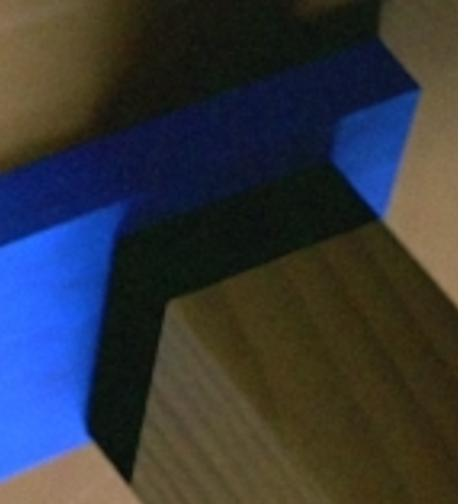

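Scene clock: 320.67 s.
Joint torques (N m): arm1=[-0.03 1.73 11.06 2.69 -0.02 -0.02] | arm2=[-1.38 -7.18 9.55 1.43 0.05 0.01] | arm3=[-0.67 -6.77 6.87 -0.1 0.11 -0.09] | arm4=[-0.67 -8.82 7.92 1.54 -0.23 -0.08]
Motor temperatures (°C): arm1=[19 28 36 22 19 19] | arm2=[19 20 32 22 24 19] | arm3=[21 21 35 22 20 23] | arm4=[22 23 38 23 22 22]
Heat: arm1: hottest joint3_rad 36 °C; arm2: hottest joint3_rad 32 °C; arm3: hottest joint3_rad 35 °C; arm4: hottest joint3_rad 38 °C.
move: arm2 done
Joint velocities: within noise
arm1, arm3, arm4: as last shown
arm2.joint_positions: joint1_rad=-0.586 joint2_rad=+1.195 joint3_rad=+0.594 joint4_rad=-0.180 joint5_rad=-0.003 joint6_rad=-1.565 hand_index_mcp=+0.977 hand_index_abd=+0.000 hand_index_pip=+0.901 hand_index_dip=+0.897 hand_middle_mcp=+0.973 hand_middle_abd=+0.000 hand_middle_pip=+0.895 hand_middle_dip=+0.897 hand_ring_mcp=+0.552 hand_ring_abd=+0.024 hand_ring_pip=+0.902 hand_ring_dip=+0.902 hand_thumb_cmc=+0.715 hand_thumb_axl=+0.677 hand_thumb_mcp=+0.223 hand_thumb_ipl=+0.168 hand_current_limit=+0.400 hand_speed=-0.600
arm2.joint_status: all done
arm2.hand_state: goal,goal,goal,goal,goal,goal,goal,goal,goal,blocked,goal,goal,goal,goal,goal,goal
arm2.index_mcp_current_ma: -14
arm2.index_abd_current_ma: -2
arm2.index_pip_current_ma: 4
arm2.index_dip_current_ma: -16
arm2.middle_mcp_current_ma: -35
arm2.middle_abd_current_ma: -2
arm2.middle_pip_current_ma: -23
arm2.middle_dip_current_ma: -15
arm2.ring_mcp_current_ma: 13
arm2.ring_abd_current_ma: 104
arm2.ring_pip_current_ma: 10
arm2.ring_dip_current_ma: 11
arm2.thumb_cmc_current_ma: 4
arm2.thumb_axl_current_ma: -4
arm2.thumb_mcp_current_ma: -19
arm2.thumb_ipl_current_ma: -2
arm2.hand_goal_index_mcp: 0.980
arm2.hand_goal_index_abd: 0.000
arm2.hand_goal_index_pip: 0.900
arm2.hand_goal_index_dip: 0.900
arm2.hand_goal_middle_mcp: 0.980
arm2.hand_goal_middle_abd: 0.000
arm2.hand_goal_middle_pip: 0.900
arm2.hand_goal_middle_dip: 0.900
arm2.hand_goal_ring_mcp: 0.550
arm2.hand_goal_ring_abd: 0.000
arm2.hand_goal_ring_pip: 0.900
arm2.hand_goal_ring_dip: 0.900
arm2.hand_goal_thumb_cmc: 0.714
arm2.hand_goal_thumb_axl: 0.678
arm2.hand_goal_thumb_mcp: 0.226
arm2.hand_goal_thumb_ipl: 0.168
arm2.on_its_own: hand_ring_pip moved +0.026 to your old target +0.900
arm2.hand: x=-0.2958 y=+0.2219 z=+0.8695 quat_wxyz=(+0.187, +0.812, +0.439, -0.338) (m; scene frame)
arm2.hand_target: x=-0.3060 y=+0.2191 z=+0.8673 quat_wxyz=(+0.179, +0.817, +0.436, -0.332) (m; scene frame)
arm2.hand_status: not commanded
pictures: none

{"op": "move", "data": {"arm4": {"joints":{"joint1_rad":-0.764,"joint2_rad":1.195,"joint3_rad":0.62,"joint4_rad":-0.2,"hand_ring_mcp":0.5,"hand_index_dip":0.9,"hand_middle_dip":0.9,"hand_ring_dip":0.9},"min_time_s":2}, "arm2": {"joints":{"joint1_rad":-0.5,"joint2_rad":0.8,"joint3_rad":1.1,"joint4_rad":-0.9},"min_time_s":2}, "cameras": ["arm4_cam_wrist"]}}

{"op": "move", "data": {"arm2": {"joints":{"joint1_rad":0.805},"min_time_s":2.5}}}

{"op": "move", "data": {"arm2": {"joints":{"joint1_rad":0.805,"joint2_rad":1.195,"joint3_rad":0.62,"joint4_rad":-0.2},"min_time_s":3}, "cameras": ["arm2_cam_wrist","arm4_cam_wrist"]}}

Scene clock: 346.20 s.
Joint torques (N m): arm1=[-0.44 1.55 11 2.73 -0.03 -0.02] | arm2=[1.32 -5.71 12.08 1.72 0 0] | arm3=[-0.56 -6.59 6.79 -0.06 0.12 -0.09] | arm4=[-1.14 -9.05 7.62 2.69 -0.15 -0.03]
Motor temperatures (°C): arm1=[19 28 36 22 19 19] | arm2=[19 20 32 22 24 19] | arm3=[21 21 35 22 20 23] | arm4=[22 23 38 23 22 22]
Heat: arm1: hottest joint3_rad 36 °C; arm2: hottest joint3_rad 32 °C; arm3: hottest joint3_rad 35 °C; arm4: hottest joint3_rad 38 °C.
move: arm2 done; arm4 done
Joint velocities: within noise
arm1, arm3: as last shown
arm2.joint_positions: joint1_rad=-0.515 joint2_rad=+0.801 joint3_rad=+1.059 joint4_rad=-0.888 joint5_rad=-0.002 joint6_rad=-1.565 hand_index_mcp=+0.977 hand_index_abd=+0.000 hand_index_pip=+0.901 hand_index_dip=+0.897 hand_middle_mcp=+0.973 hand_middle_abd=+0.000 hand_middle_pip=+0.896 hand_middle_dip=+0.897 hand_ring_mcp=+0.552 hand_ring_abd=+0.000 hand_ring_pip=+0.902 hand_ring_dip=+0.902 hand_thumb_cmc=+0.715 hand_thumb_axl=+0.677 hand_thumb_mcp=+0.223 hand_thumb_ipl=+0.168 hand_current_limit=+0.400 hand_speed=-0.600
arm2.joint_status: all done
arm2.hand_state: goal,goal,goal,goal,goal,goal,goal,goal,goal,goal,goal,goal,goal,goal,goal,goal
arm2.index_mcp_current_ma: -14
arm2.index_abd_current_ma: -2
arm2.index_pip_current_ma: 4
arm2.index_dip_current_ma: -16
arm2.middle_mcp_current_ma: -35
arm2.middle_abd_current_ma: -2
arm2.middle_pip_current_ma: -22
arm2.middle_dip_current_ma: -15
arm2.ring_mcp_current_ma: 10
arm2.ring_abd_current_ma: -1
arm2.ring_pip_current_ma: 10
arm2.ring_dip_current_ma: 11
arm2.thumb_cmc_current_ma: 4
arm2.thumb_axl_current_ma: -4
arm2.thumb_mcp_current_ma: -19
arm2.thumb_ipl_current_ma: -2
arm2.hand_goal_index_mcp: 0.980
arm2.hand_goal_index_abd: 0.000
arm2.hand_goal_index_pip: 0.900
arm2.hand_goal_index_dip: 0.900
arm2.hand_goal_middle_mcp: 0.980
arm2.hand_goal_middle_abd: 0.000
arm2.hand_goal_middle_pip: 0.900
arm2.hand_goal_middle_dip: 0.900
arm2.hand_goal_ring_mcp: 0.550
arm2.hand_goal_ring_abd: 0.000
arm2.hand_goal_ring_pip: 0.900
arm2.hand_goal_ring_dip: 0.900
arm2.hand_goal_thumb_cmc: 0.714
arm2.hand_goal_thumb_axl: 0.678
arm2.hand_goal_thumb_mcp: 0.226
arm2.hand_goal_thumb_ipl: 0.168
arm2.hand: x=-0.2348 y=+0.2670 z=+1.1550 quat_wxyz=(+0.234, +0.768, +0.451, -0.390) (m; scene frame)
arm2.hand_target: x=-0.2288 y=+0.2664 z=+1.1765 quat_wxyz=(+0.242, +0.758, +0.455, -0.401) (m; scene frame)
arm2.hand_status: not commanded
arm4.joint_positions: joint1_rad=-0.746 joint2_rad=+1.199 joint3_rad=+0.628 joint4_rad=-0.217 joint5_rad=+0.000 joint6_rad=-1.560 hand_index_mcp=+0.978 hand_index_abd=+0.000 hand_index_pip=+0.897 hand_index_dip=+0.897 hand_middle_mcp=+0.977 hand_middle_abd=+0.000 hand_middle_pip=+0.897 hand_middle_dip=+0.897 hand_ring_mcp=+0.488 hand_ring_abd=+0.003 hand_ring_pip=+0.897 hand_ring_dip=+0.901 hand_thumb_cmc=+0.716 hand_thumb_axl=+0.677 hand_thumb_mcp=+0.224 hand_thumb_ipl=+0.168 hand_current_limit=+0.400 hand_speed=-0.600
arm4.joint_status: all done
arm4.hand_state: goal,goal,goal,goal,goal,goal,goal,goal,goal,goal,goal,goal,goal,goal,goal,goal
arm4.index_mcp_current_ma: -12
arm4.index_abd_current_ma: 0
arm4.index_pip_current_ma: -12
arm4.index_dip_current_ma: -13
arm4.middle_mcp_current_ma: -14
arm4.middle_abd_current_ma: 0
arm4.middle_pip_current_ma: -14
arm4.middle_dip_current_ma: -13
arm4.ring_mcp_current_ma: -59
arm4.ring_abd_current_ma: 11
arm4.ring_pip_current_ma: -12
arm4.ring_dip_current_ma: 3
arm4.thumb_cmc_current_ma: 8
arm4.thumb_axl_current_ma: -4
arm4.thumb_mcp_current_ma: -14
arm4.thumb_ipl_current_ma: -2
arm4.hand_goal_index_mcp: 0.980
arm4.hand_goal_index_abd: 0.000
arm4.hand_goal_index_pip: 0.900
arm4.hand_goal_index_dip: 0.900
arm4.hand_goal_middle_mcp: 0.980
arm4.hand_goal_middle_abd: 0.000
arm4.hand_goal_middle_pip: 0.900
arm4.hand_goal_middle_dip: 0.900
arm4.hand_goal_ring_mcp: 0.500
arm4.hand_goal_ring_abd: 0.000
arm4.hand_goal_ring_pip: 0.900
arm4.hand_goal_ring_dip: 0.900
arm4.hand_goal_thumb_cmc: 0.714
arm4.hand_goal_thumb_axl: 0.678
arm4.hand_goal_thumb_mcp: 0.226
arm4.hand_goal_thumb_ipl: 0.168
arm4.hand: x=+0.2759 y=-0.2444 z=+0.8672 quat_wxyz=(+0.347, -0.381, +0.843, +0.153) (m; scene frame)
arm4.hand_target: x=+0.2826 y=-0.2494 z=+0.8675 quat_wxyz=(+0.355, -0.376, +0.842, +0.151) (m; scene frame)
arm4.hand_status: not commanded
pictures: arm4_cam_wrist

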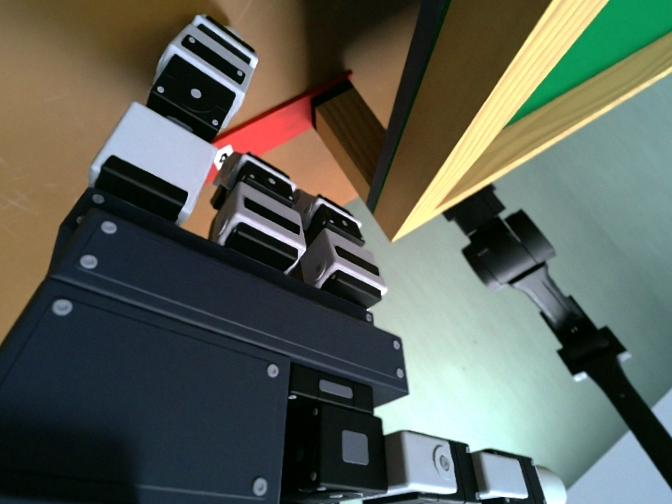

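Scene clock: 349.33 s.
Joint torques (N m): arm1=[0.15 1.03 11.11 2.73 -0.02 -0.04] | arm2=[1.26 -5.13 12.03 1.92 -0.05 0.07] | arm3=[-0.67 -6.77 6.91 -0.09 0.13 -0.1] | arm4=[-0.67 -9.58 7.58 2.61 -0.13 -0.05]
Motor temperatures (°C): arm1=[19 28 36 22 19 19] | arm2=[19 20 33 22 24 19] | arm3=[21 21 35 22 20 23] | arm4=[22 23 38 23 22 22]
Heat: arm1: hottest joint3_rad 36 °C; arm2: hottest joint3_rad 33 °C; arm3: hottest joint3_rad 35 °C; arm4: hottest joint3_rad 38 °C.
move: arm2 done
Joint velocities: within noise
arm1, arm3, arm4: as last shown
arm2.joint_positions: joint1_rad=+0.793 joint2_rad=+0.801 joint3_rad=+1.059 joint4_rad=-0.889 joint5_rad=-0.002 joint6_rad=-1.565 hand_index_mcp=+0.977 hand_index_abd=+0.000 hand_index_pip=+0.901 hand_index_dip=+0.897 hand_middle_mcp=+0.974 hand_middle_abd=+0.000 hand_middle_pip=+0.896 hand_middle_dip=+0.897 hand_ring_mcp=+0.551 hand_ring_abd=+0.000 hand_ring_pip=+0.902 hand_ring_dip=+0.902 hand_thumb_cmc=+0.714 hand_thumb_axl=+0.677 hand_thumb_mcp=+0.223 hand_thumb_ipl=+0.168 hand_current_limit=+0.400 hand_speed=-0.600
arm2.joint_status: all done
arm2.hand_state: goal,goal,goal,goal,goal,goal,goal,goal,goal,goal,goal,goal,goal,goal,goal,goal
arm2.index_mcp_current_ma: -16
arm2.index_abd_current_ma: -2
arm2.index_pip_current_ma: 4
arm2.index_dip_current_ma: -16
arm2.middle_mcp_current_ma: -34
arm2.middle_abd_current_ma: -2
arm2.middle_pip_current_ma: -21
arm2.middle_dip_current_ma: -15
arm2.ring_mcp_current_ma: 4
arm2.ring_abd_current_ma: -1
arm2.ring_pip_current_ma: 8
arm2.ring_dip_current_ma: 11
arm2.thumb_cmc_current_ma: 2
arm2.thumb_axl_current_ma: -4
arm2.thumb_mcp_current_ma: -19
arm2.thumb_ipl_current_ma: -2
arm2.hand_goal_index_mcp: 0.980
arm2.hand_goal_index_abd: 0.000
arm2.hand_goal_index_pip: 0.900
arm2.hand_goal_index_dip: 0.900
arm2.hand_goal_middle_mcp: 0.980
arm2.hand_goal_middle_abd: 0.000
arm2.hand_goal_middle_pip: 0.900
arm2.hand_goal_middle_dip: 0.900
arm2.hand_goal_ring_mcp: 0.550
arm2.hand_goal_ring_abd: 0.000
arm2.hand_goal_ring_pip: 0.900
arm2.hand_goal_ring_dip: 0.900
arm2.hand_goal_thumb_cmc: 0.714
arm2.hand_goal_thumb_axl: 0.678
arm2.hand_goal_thumb_mcp: 0.226
arm2.hand_goal_thumb_ipl: 0.168
arm2.hand: x=+0.2188 y=+0.4401 z=+1.1542 quat_wxyz=(+0.421, +0.335, +0.826, -0.169) (m; scene frame)
arm2.hand_target: x=+0.2204 y=+0.4448 z=+1.1757 quat_wxyz=(+0.434, +0.325, +0.822, -0.173) (m; scene frame)
arm2.hand_status: not commanded
pictures: none

Scene clock: 352.93 s.
Joint torques (N m): arm1=[-0.03 1.49 11.08 2.8 -0.02 -0.05] | arm2=[1.9 -8.18 7.8 2.66 0.01 0.07] | arm3=[-0.73 -6.95 6.87 -0.06 0.11 -0.09] | arm4=[-0.97 -9.76 7.65 2.56 -0.13 -0.03]
Motor temperatures (°C): arm1=[19 28 36 22 19 19] | arm2=[19 20 33 22 24 19] | arm3=[21 21 35 22 20 23] | arm4=[22 23 38 23 22 22]
Heat: arm1: hottest joint3_rad 36 °C; arm2: hottest joint3_rad 33 °C; arm3: hottest joint3_rad 35 °C; arm4: hottest joint3_rad 38 °C.
move: arm2 done
Joint velocities: within noise
arm1, arm4: as last shown
arm2.joint_positions: joint1_rad=+0.793 joint2_rad=+1.182 joint3_rad=+0.619 joint4_rad=-0.219 joint5_rad=-0.002 joint6_rad=-1.565 hand_index_mcp=+0.977 hand_index_abd=+0.000 hand_index_pip=+0.901 hand_index_dip=+0.897 hand_middle_mcp=+0.974 hand_middle_abd=+0.000 hand_middle_pip=+0.896 hand_middle_dip=+0.897 hand_ring_mcp=+0.551 hand_ring_abd=+0.000 hand_ring_pip=+0.902 hand_ring_dip=+0.902 hand_thumb_cmc=+0.714 hand_thumb_axl=+0.677 hand_thumb_mcp=+0.223 hand_thumb_ipl=+0.168 hand_current_limit=+0.400 hand_speed=-0.600
arm2.joint_status: all done
arm2.hand_state: goal,goal,goal,goal,goal,goal,goal,goal,goal,goal,goal,goal,goal,goal,goal,goal
arm2.index_mcp_current_ma: -16
arm2.index_abd_current_ma: -2
arm2.index_pip_current_ma: 4
arm2.index_dip_current_ma: -16
arm2.middle_mcp_current_ma: -34
arm2.middle_abd_current_ma: -2
arm2.middle_pip_current_ma: -21
arm2.middle_dip_current_ma: -15
arm2.ring_mcp_current_ma: 4
arm2.ring_abd_current_ma: -1
arm2.ring_pip_current_ma: 8
arm2.ring_dip_current_ma: 11
arm2.thumb_cmc_current_ma: 2
arm2.thumb_axl_current_ma: -4
arm2.thumb_mcp_current_ma: -19
arm2.thumb_ipl_current_ma: -2
arm2.hand_goal_index_mcp: 0.980
arm2.hand_goal_index_abd: 0.000
arm2.hand_goal_index_pip: 0.900
arm2.hand_goal_index_dip: 0.900
arm2.hand_goal_middle_mcp: 0.980
arm2.hand_goal_middle_abd: 0.000
arm2.hand_goal_middle_pip: 0.900
arm2.hand_goal_middle_dip: 0.900
arm2.hand_goal_ring_mcp: 0.550
arm2.hand_goal_ring_abd: 0.000
arm2.hand_goal_ring_pip: 0.900
arm2.hand_goal_ring_dip: 0.900
arm2.hand_goal_thumb_cmc: 0.714
arm2.hand_goal_thumb_axl: 0.678
arm2.hand_goal_thumb_mcp: 0.226
arm2.hand_goal_thumb_ipl: 0.168
arm2.hand: x=+0.2664 y=+0.3932 z=+0.8794 quat_wxyz=(+0.358, +0.347, +0.855, -0.143) (m; scene frame)
arm2.hand_target: x=+0.2718 y=+0.3953 z=+0.8775 quat_wxyz=(+0.361, +0.339, +0.857, -0.144) (m; scene frame)
arm2.hand_status: not commanded
arm3.joint_positions: joint1_rad=-1.189 joint2_rad=+1.373 joint3_rad=+0.815 joint4_rad=-0.990 joint5_rad=-0.004 joint6_rad=-1.983 hand_index_mcp=+0.977 hand_index_abd=+0.001 hand_index_pip=+0.897 hand_index_dip=+0.696 hand_middle_mcp=+0.977 hand_middle_abd=+0.001 hand_middle_pip=+0.898 hand_middle_dip=+0.696 hand_ring_mcp=+0.977 hand_ring_abd=+0.001 hand_ring_pip=+0.898 hand_ring_dip=+0.696 hand_thumb_cmc=+0.716 hand_thumb_axl=+0.677 hand_thumb_mcp=+0.224 hand_thumb_ipl=+0.168 hand_current_limit=+0.400 hand_speed=-0.600
arm3.joint_status: not commanded
arm3.hand_state: goal,goal,goal,goal,goal,goal,goal,goal,goal,goal,goal,goal,goal,goal,goal,goal
arm3.index_mcp_current_ma: -1
arm3.index_abd_current_ma: 0
arm3.index_pip_current_ma: -1
arm3.index_dip_current_ma: 0
arm3.middle_mcp_current_ma: -1
arm3.middle_abd_current_ma: 0
arm3.middle_pip_current_ma: 0
arm3.middle_dip_current_ma: 0
arm3.ring_mcp_current_ma: -1
arm3.ring_abd_current_ma: 0
arm3.ring_pip_current_ma: 0
arm3.ring_dip_current_ma: 0
arm3.thumb_cmc_current_ma: 0
arm3.thumb_axl_current_ma: 0
arm3.thumb_mcp_current_ma: -1
arm3.thumb_ipl_current_ma: 0
arm3.hand_goal_index_mcp: 0.980
arm3.hand_goal_index_abd: 0.000
arm3.hand_goal_index_pip: 0.900
arm3.hand_goal_index_dip: 0.696
arm3.hand_goal_middle_mcp: 0.980
arm3.hand_goal_middle_abd: 0.000
arm3.hand_goal_middle_pip: 0.900
arm3.hand_goal_middle_dip: 0.696
arm3.hand_goal_ring_mcp: 0.980
arm3.hand_goal_ring_abd: 0.000
arm3.hand_goal_ring_pip: 0.900
arm3.hand_goal_ring_dip: 0.696
arm3.hand_goal_thumb_cmc: 0.714
arm3.hand_goal_thumb_axl: 0.678
arm3.hand_goal_thumb_mcp: 0.226
arm3.hand_goal_thumb_ipl: 0.168
arm3.hand: x=-0.4497 y=-0.0847 z=+0.8409 quat_wxyz=(+0.006, +0.378, +0.926, +0.001) (m; scene frame)
arm3.hand_target: x=-0.4543 y=-0.0851 z=+0.8397 quat_wxyz=(+0.000, +0.376, +0.927, +0.005) (m; scene frame)
arm3.hand_status: not commanded
pictures: arm2_cam_wrist, arm4_cam_wrist

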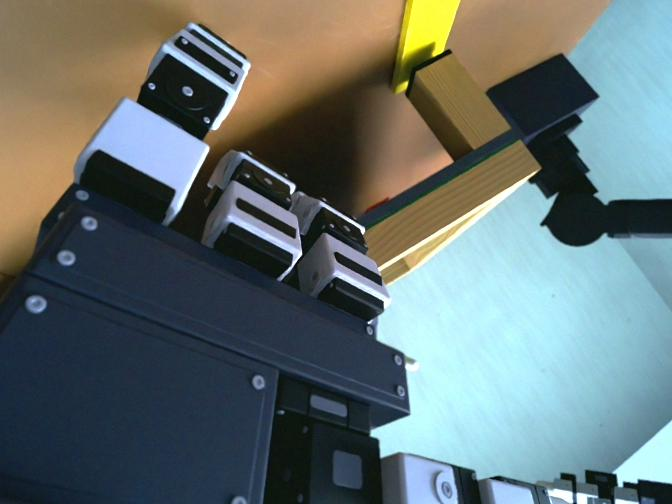

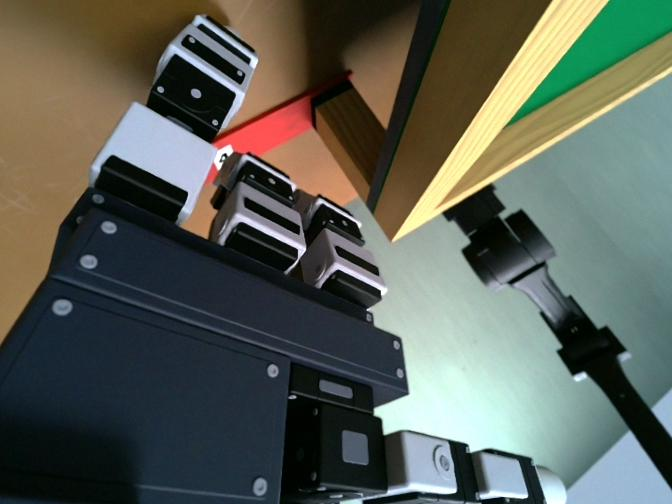

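{"op": "zoom_image", "data": {"camera": "arm2_cam_wrist", "region": [385, 30, 475, 120]}}

{"op": "zoom_image", "data": {"camera": "arm4_cam_wrist", "region": [290, 60, 370, 140]}}

Scaled by 5.600 from the camera's 672x504 image, which has a finer 960x720 frame.

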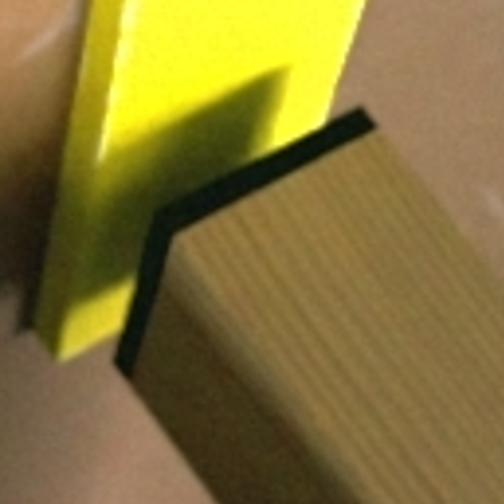

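Scaled by 6.300 from the camera's 672x504 image, which has a finer 960x720 frame.

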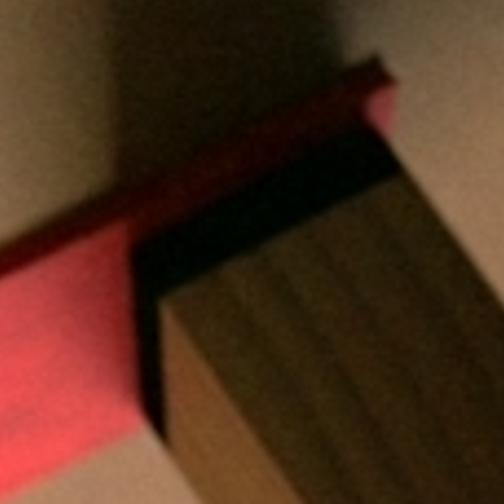

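{"op": "move", "data": {"arm4": {"joints":{"joint1_rad":-0.6,"joint2_rad":0.8,"joint3_rad":1.0,"joint4_rad":-0.9},"min_time_s":2}}}

{"op": "move", "data": {"arm4": {"joints":{"joint1_rad":0.688},"min_time_s":2.5}}}

{"op": "move", "data": {"arm4": {"joints":{"joint1_rad":0.688,"joint2_rad":1.12,"joint3_rad":0.55,"joint4_rad":-0.2},"min_time_s":3}, "cameras": ["arm4_cam_wrist"]}}

Scene clock: 375.37 s.
Joint torques (N m): arm1=[-0.09 1.55 11.07 2.71 -0.02 -0.03] | arm2=[1.08 -7.82 7.79 2.8 -0.03 0.06] | arm3=[-0.91 -6.53 6.93 -0.05 0.16 -0.11] | arm4=[1.9 -5.01 12.36 1.54 -0.12 -0.02]
Motor temperatures (°C): arm1=[19 28 36 22 19 19] | arm2=[19 20 34 22 24 19] | arm3=[21 21 35 22 20 23] | arm4=[22 23 38 23 22 22]
Heat: arm1: hottest joint3_rad 36 °C; arm2: hottest joint3_rad 34 °C; arm3: hottest joint3_rad 35 °C; arm4: hottest joint3_rad 38 °C.
move: arm4 done
Joint velocities: within noise
arm1, arm2, arm3: as last shown
arm4.joint_positions: joint1_rad=-0.616 joint2_rad=+0.801 joint3_rad=+0.956 joint4_rad=-0.886 joint5_rad=+0.000 joint6_rad=-1.560 hand_index_mcp=+0.978 hand_index_abd=+0.000 hand_index_pip=+0.897 hand_index_dip=+0.897 hand_middle_mcp=+0.977 hand_middle_abd=+0.000 hand_middle_pip=+0.897 hand_middle_dip=+0.897 hand_ring_mcp=+0.499 hand_ring_abd=+0.000 hand_ring_pip=+0.897 hand_ring_dip=+0.901 hand_thumb_cmc=+0.715 hand_thumb_axl=+0.677 hand_thumb_mcp=+0.224 hand_thumb_ipl=+0.168 hand_current_limit=+0.400 hand_speed=-0.600
arm4.joint_status: all done
arm4.hand_state: goal,goal,goal,goal,goal,goal,goal,goal,goal,goal,goal,goal,goal,goal,goal,goal
arm4.index_mcp_current_ma: -12
arm4.index_abd_current_ma: 0
arm4.index_pip_current_ma: -12
arm4.index_dip_current_ma: -13
arm4.middle_mcp_current_ma: -14
arm4.middle_abd_current_ma: 0
arm4.middle_pip_current_ma: -14
arm4.middle_dip_current_ma: -12
arm4.ring_mcp_current_ma: -6
arm4.ring_abd_current_ma: 0
arm4.ring_pip_current_ma: -12
arm4.ring_dip_current_ma: 3
arm4.thumb_cmc_current_ma: 7
arm4.thumb_axl_current_ma: -4
arm4.thumb_mcp_current_ma: -14
arm4.thumb_ipl_current_ma: -2
arm4.hand_goal_index_mcp: 0.980
arm4.hand_goal_index_abd: 0.000
arm4.hand_goal_index_pip: 0.900
arm4.hand_goal_index_dip: 0.900
arm4.hand_goal_middle_mcp: 0.980
arm4.hand_goal_middle_abd: 0.000
arm4.hand_goal_middle_pip: 0.900
arm4.hand_goal_middle_dip: 0.900
arm4.hand_goal_ring_mcp: 0.500
arm4.hand_goal_ring_abd: 0.000
arm4.hand_goal_ring_pip: 0.900
arm4.hand_goal_ring_dip: 0.900
arm4.hand_goal_thumb_cmc: 0.714
arm4.hand_goal_thumb_axl: 0.678
arm4.hand_goal_thumb_mcp: 0.226
arm4.hand_goal_thumb_ipl: 0.168
arm4.hand: x=+0.1785 y=-0.2772 z=+1.0853 quat_wxyz=(+0.359, -0.430, +0.807, +0.188) (m; scene frame)
arm4.hand_target: x=+0.1726 y=-0.2741 z=+1.1074 quat_wxyz=(+0.370, -0.437, +0.796, +0.196) (m; scene frame)
arm4.hand_status: not commanded
pictures: none

Scene clock: 378.33 s.
Joint torques (N m): arm1=[-0.03 1.44 11 2.71 -0.05 -0.03] | arm2=[1.32 -8.18 8.14 2.66 -0.06 0.09] | arm3=[-0.85 -7.06 6.83 -0.03 0.13 -0.09] | arm4=[1.55 -5.36 12.57 1.51 -0.15 -0.04]
Motor temperatures (°C): arm1=[19 28 36 22 19 19] | arm2=[19 20 34 22 24 19] | arm3=[21 21 35 22 20 23] | arm4=[22 23 39 23 22 22]
Heat: arm1: hottest joint3_rad 36 °C; arm2: hottest joint3_rad 34 °C; arm3: hottest joint3_rad 35 °C; arm4: hottest joint3_rad 39 °C.
move: arm4 done
Joint velocities: within noise
arm1, arm2, arm3: as last shown
arm4.joint_positions: joint1_rad=+0.676 joint2_rad=+0.801 joint3_rad=+0.956 joint4_rad=-0.886 joint5_rad=-0.001 joint6_rad=-1.561 hand_index_mcp=+0.977 hand_index_abd=+0.000 hand_index_pip=+0.897 hand_index_dip=+0.897 hand_middle_mcp=+0.977 hand_middle_abd=+0.000 hand_middle_pip=+0.897 hand_middle_dip=+0.897 hand_ring_mcp=+0.499 hand_ring_abd=+0.000 hand_ring_pip=+0.897 hand_ring_dip=+0.901 hand_thumb_cmc=+0.715 hand_thumb_axl=+0.677 hand_thumb_mcp=+0.224 hand_thumb_ipl=+0.168 hand_current_limit=+0.400 hand_speed=-0.600
arm4.joint_status: all done
arm4.hand_state: goal,goal,goal,goal,goal,goal,goal,goal,goal,goal,goal,goal,goal,goal,goal,goal
arm4.index_mcp_current_ma: -13
arm4.index_abd_current_ma: 0
arm4.index_pip_current_ma: -12
arm4.index_dip_current_ma: -13
arm4.middle_mcp_current_ma: -15
arm4.middle_abd_current_ma: 0
arm4.middle_pip_current_ma: -14
arm4.middle_dip_current_ma: -12
arm4.ring_mcp_current_ma: -3
arm4.ring_abd_current_ma: 0
arm4.ring_pip_current_ma: -12
arm4.ring_dip_current_ma: 3
arm4.thumb_cmc_current_ma: 5
arm4.thumb_axl_current_ma: -4
arm4.thumb_mcp_current_ma: -14
arm4.thumb_ipl_current_ma: -2
arm4.hand_goal_index_mcp: 0.980
arm4.hand_goal_index_abd: 0.000
arm4.hand_goal_index_pip: 0.900
arm4.hand_goal_index_dip: 0.900
arm4.hand_goal_middle_mcp: 0.980
arm4.hand_goal_middle_abd: 0.000
arm4.hand_goal_middle_pip: 0.900
arm4.hand_goal_middle_dip: 0.900
arm4.hand_goal_ring_mcp: 0.500
arm4.hand_goal_ring_abd: 0.000
arm4.hand_goal_ring_pip: 0.900
arm4.hand_goal_ring_dip: 0.900
arm4.hand_goal_thumb_cmc: 0.714
arm4.hand_goal_thumb_axl: 0.678
arm4.hand_goal_thumb_mcp: 0.226
arm4.hand_goal_thumb_ipl: 0.168
arm4.hand: x=-0.2779 y=-0.4057 z=+1.0838 quat_wxyz=(+0.165, -0.829, +0.389, +0.366) (m; scene frame)
arm4.hand_target: x=-0.2814 y=-0.4089 z=+1.1059 quat_wxyz=(+0.171, -0.828, +0.378, +0.379) (m; scene frame)
arm4.hand_status: not commanded
pictures: none

Scene clock: 382.13 s.
Joint torques (N m): arm1=[-0.09 1.26 11.1 2.78 -0.02 -0.03] | arm2=[1.03 -7.82 7.9 2.71 -0.03 0.05] | arm3=[-0.62 -6.71 6.89 -0.08 0.11 -0.1] | arm4=[0.91 -1.96 5.05 0.64 -0.32 0.33]
Motor temperatures (°C): arm1=[19 28 36 22 19 19] | arm2=[19 20 34 22 24 19] | arm3=[21 21 35 22 20 23] | arm4=[22 23 39 23 22 22]
Heat: arm1: hottest joint3_rad 36 °C; arm2: hottest joint3_rad 34 °C; arm3: hottest joint3_rad 35 °C; arm4: hottest joint3_rad 39 °C.
move: arm4 done
Joint velocities: within noise
arm1.joint_positions: joint1_rad=+0.654 joint2_rad=+0.593 joint3_rad=+1.464 joint4_rad=-1.332 joint5_rad=-0.066 joint6_rad=+1.157 hand_index_mcp=+0.754 hand_index_abd=+0.001 hand_index_pip=+0.577 hand_index_dip=+0.696 hand_middle_mcp=+0.754 hand_middle_abd=+0.001 hand_middle_pip=+0.577 hand_middle_dip=+0.696 hand_ring_mcp=+0.754 hand_ring_abd=+0.001 hand_ring_pip=+0.577 hand_ring_dip=+0.696 hand_thumb_cmc=+0.714 hand_thumb_axl=+0.677 hand_thumb_mcp=+0.226 hand_thumb_ipl=+0.168 hand_current_limit=+0.400 hand_speed=-0.600
arm1.joint_status: not commanded
arm1.hand_state: goal,goal,goal,goal,goal,goal,goal,goal,goal,goal,goal,goal,goal,goal,goal,goal
arm1.index_mcp_current_ma: 0
arm1.index_abd_current_ma: 0
arm1.index_pip_current_ma: 0
arm1.index_dip_current_ma: 0
arm1.middle_mcp_current_ma: 0
arm1.middle_abd_current_ma: 0
arm1.middle_pip_current_ma: 0
arm1.middle_dip_current_ma: 0
arm1.ring_mcp_current_ma: 0
arm1.ring_abd_current_ma: 0
arm1.ring_pip_current_ma: 0
arm1.ring_dip_current_ma: 0
arm1.thumb_cmc_current_ma: 0
arm1.thumb_axl_current_ma: 0
arm1.thumb_mcp_current_ma: 0
arm1.thumb_ipl_current_ma: 0
arm1.hand_goal_index_mcp: 0.754
arm1.hand_goal_index_abd: 0.000
arm1.hand_goal_index_pip: 0.576
arm1.hand_goal_index_dip: 0.696
arm1.hand_goal_middle_mcp: 0.754
arm1.hand_goal_middle_abd: 0.000
arm1.hand_goal_middle_pip: 0.576
arm1.hand_goal_middle_dip: 0.696
arm1.hand_goal_ring_mcp: 0.754
arm1.hand_goal_ring_abd: 0.000
arm1.hand_goal_ring_pip: 0.576
arm1.hand_goal_ring_dip: 0.696
arm1.hand_goal_thumb_cmc: 0.714
arm1.hand_goal_thumb_axl: 0.678
arm1.hand_goal_thumb_mcp: 0.226
arm1.hand_goal_thumb_ipl: 0.168
arm1.hand: x=+0.4234 y=-0.0729 z=+1.3986 quat_wxyz=(-0.519, -0.438, +0.729, -0.087) (m; scene frame)
arm1.hand_target: x=+0.4265 y=-0.0706 z=+1.4087 quat_wxyz=(-0.529, -0.435, +0.724, -0.088) (m; scene frame)
arm1.hand_status: not commanded
arm2, arm3: as last shown
arm4.joint_positions: joint1_rad=+0.679 joint2_rad=+1.049 joint3_rad=+0.606 joint4_rad=-0.153 joint5_rad=+0.004 joint6_rad=-1.593 hand_index_mcp=+0.977 hand_index_abd=-0.001 hand_index_pip=+0.897 hand_index_dip=+0.897 hand_middle_mcp=+0.999 hand_middle_abd=+0.134 hand_middle_pip=+0.974 hand_middle_dip=+0.916 hand_ring_mcp=+0.485 hand_ring_abd=-0.034 hand_ring_pip=+0.893 hand_ring_dip=+0.899 hand_thumb_cmc=+0.715 hand_thumb_axl=+0.677 hand_thumb_mcp=+0.224 hand_thumb_ipl=+0.168 hand_current_limit=+0.400 hand_speed=-0.600
arm4.joint_status: all done
arm4.hand_state: goal,goal,goal,goal,goal,blocked,blocked,goal,goal,blocked,goal,goal,goal,goal,goal,goal
arm4.index_mcp_current_ma: -13
arm4.index_abd_current_ma: -2
arm4.index_pip_current_ma: -12
arm4.index_dip_current_ma: -13
arm4.middle_mcp_current_ma: 96
arm4.middle_abd_current_ma: 385
arm4.middle_pip_current_ma: 358
arm4.middle_dip_current_ma: 74
arm4.ring_mcp_current_ma: -77
arm4.ring_abd_current_ma: -140
arm4.ring_pip_current_ma: -34
arm4.ring_dip_current_ma: -6
arm4.thumb_cmc_current_ma: 5
arm4.thumb_axl_current_ma: -4
arm4.thumb_mcp_current_ma: -14
arm4.thumb_ipl_current_ma: -2
arm4.hand_goal_index_mcp: 0.980
arm4.hand_goal_index_abd: 0.000
arm4.hand_goal_index_pip: 0.900
arm4.hand_goal_index_dip: 0.900
arm4.hand_goal_middle_mcp: 0.980
arm4.hand_goal_middle_abd: 0.000
arm4.hand_goal_middle_pip: 0.900
arm4.hand_goal_middle_dip: 0.900
arm4.hand_goal_ring_mcp: 0.500
arm4.hand_goal_ring_abd: 0.000
arm4.hand_goal_ring_pip: 0.900
arm4.hand_goal_ring_dip: 0.900
arm4.hand_goal_thumb_cmc: 0.714
arm4.hand_goal_thumb_axl: 0.678
arm4.hand_goal_thumb_mcp: 0.226
arm4.hand_goal_thumb_ipl: 0.168
arm4.hand: x=-0.3226 y=-0.3558 z=+0.9288 quat_wxyz=(+0.198, -0.809, +0.364, +0.417) (m; scene frame)
arm4.hand_target: x=-0.3112 y=-0.3758 z=+0.8606 quat_wxyz=(+0.157, -0.840, +0.384, +0.349) (m; scene frame)
arm4.hand_status: not commanded
pictures: arm4_cam_wrist

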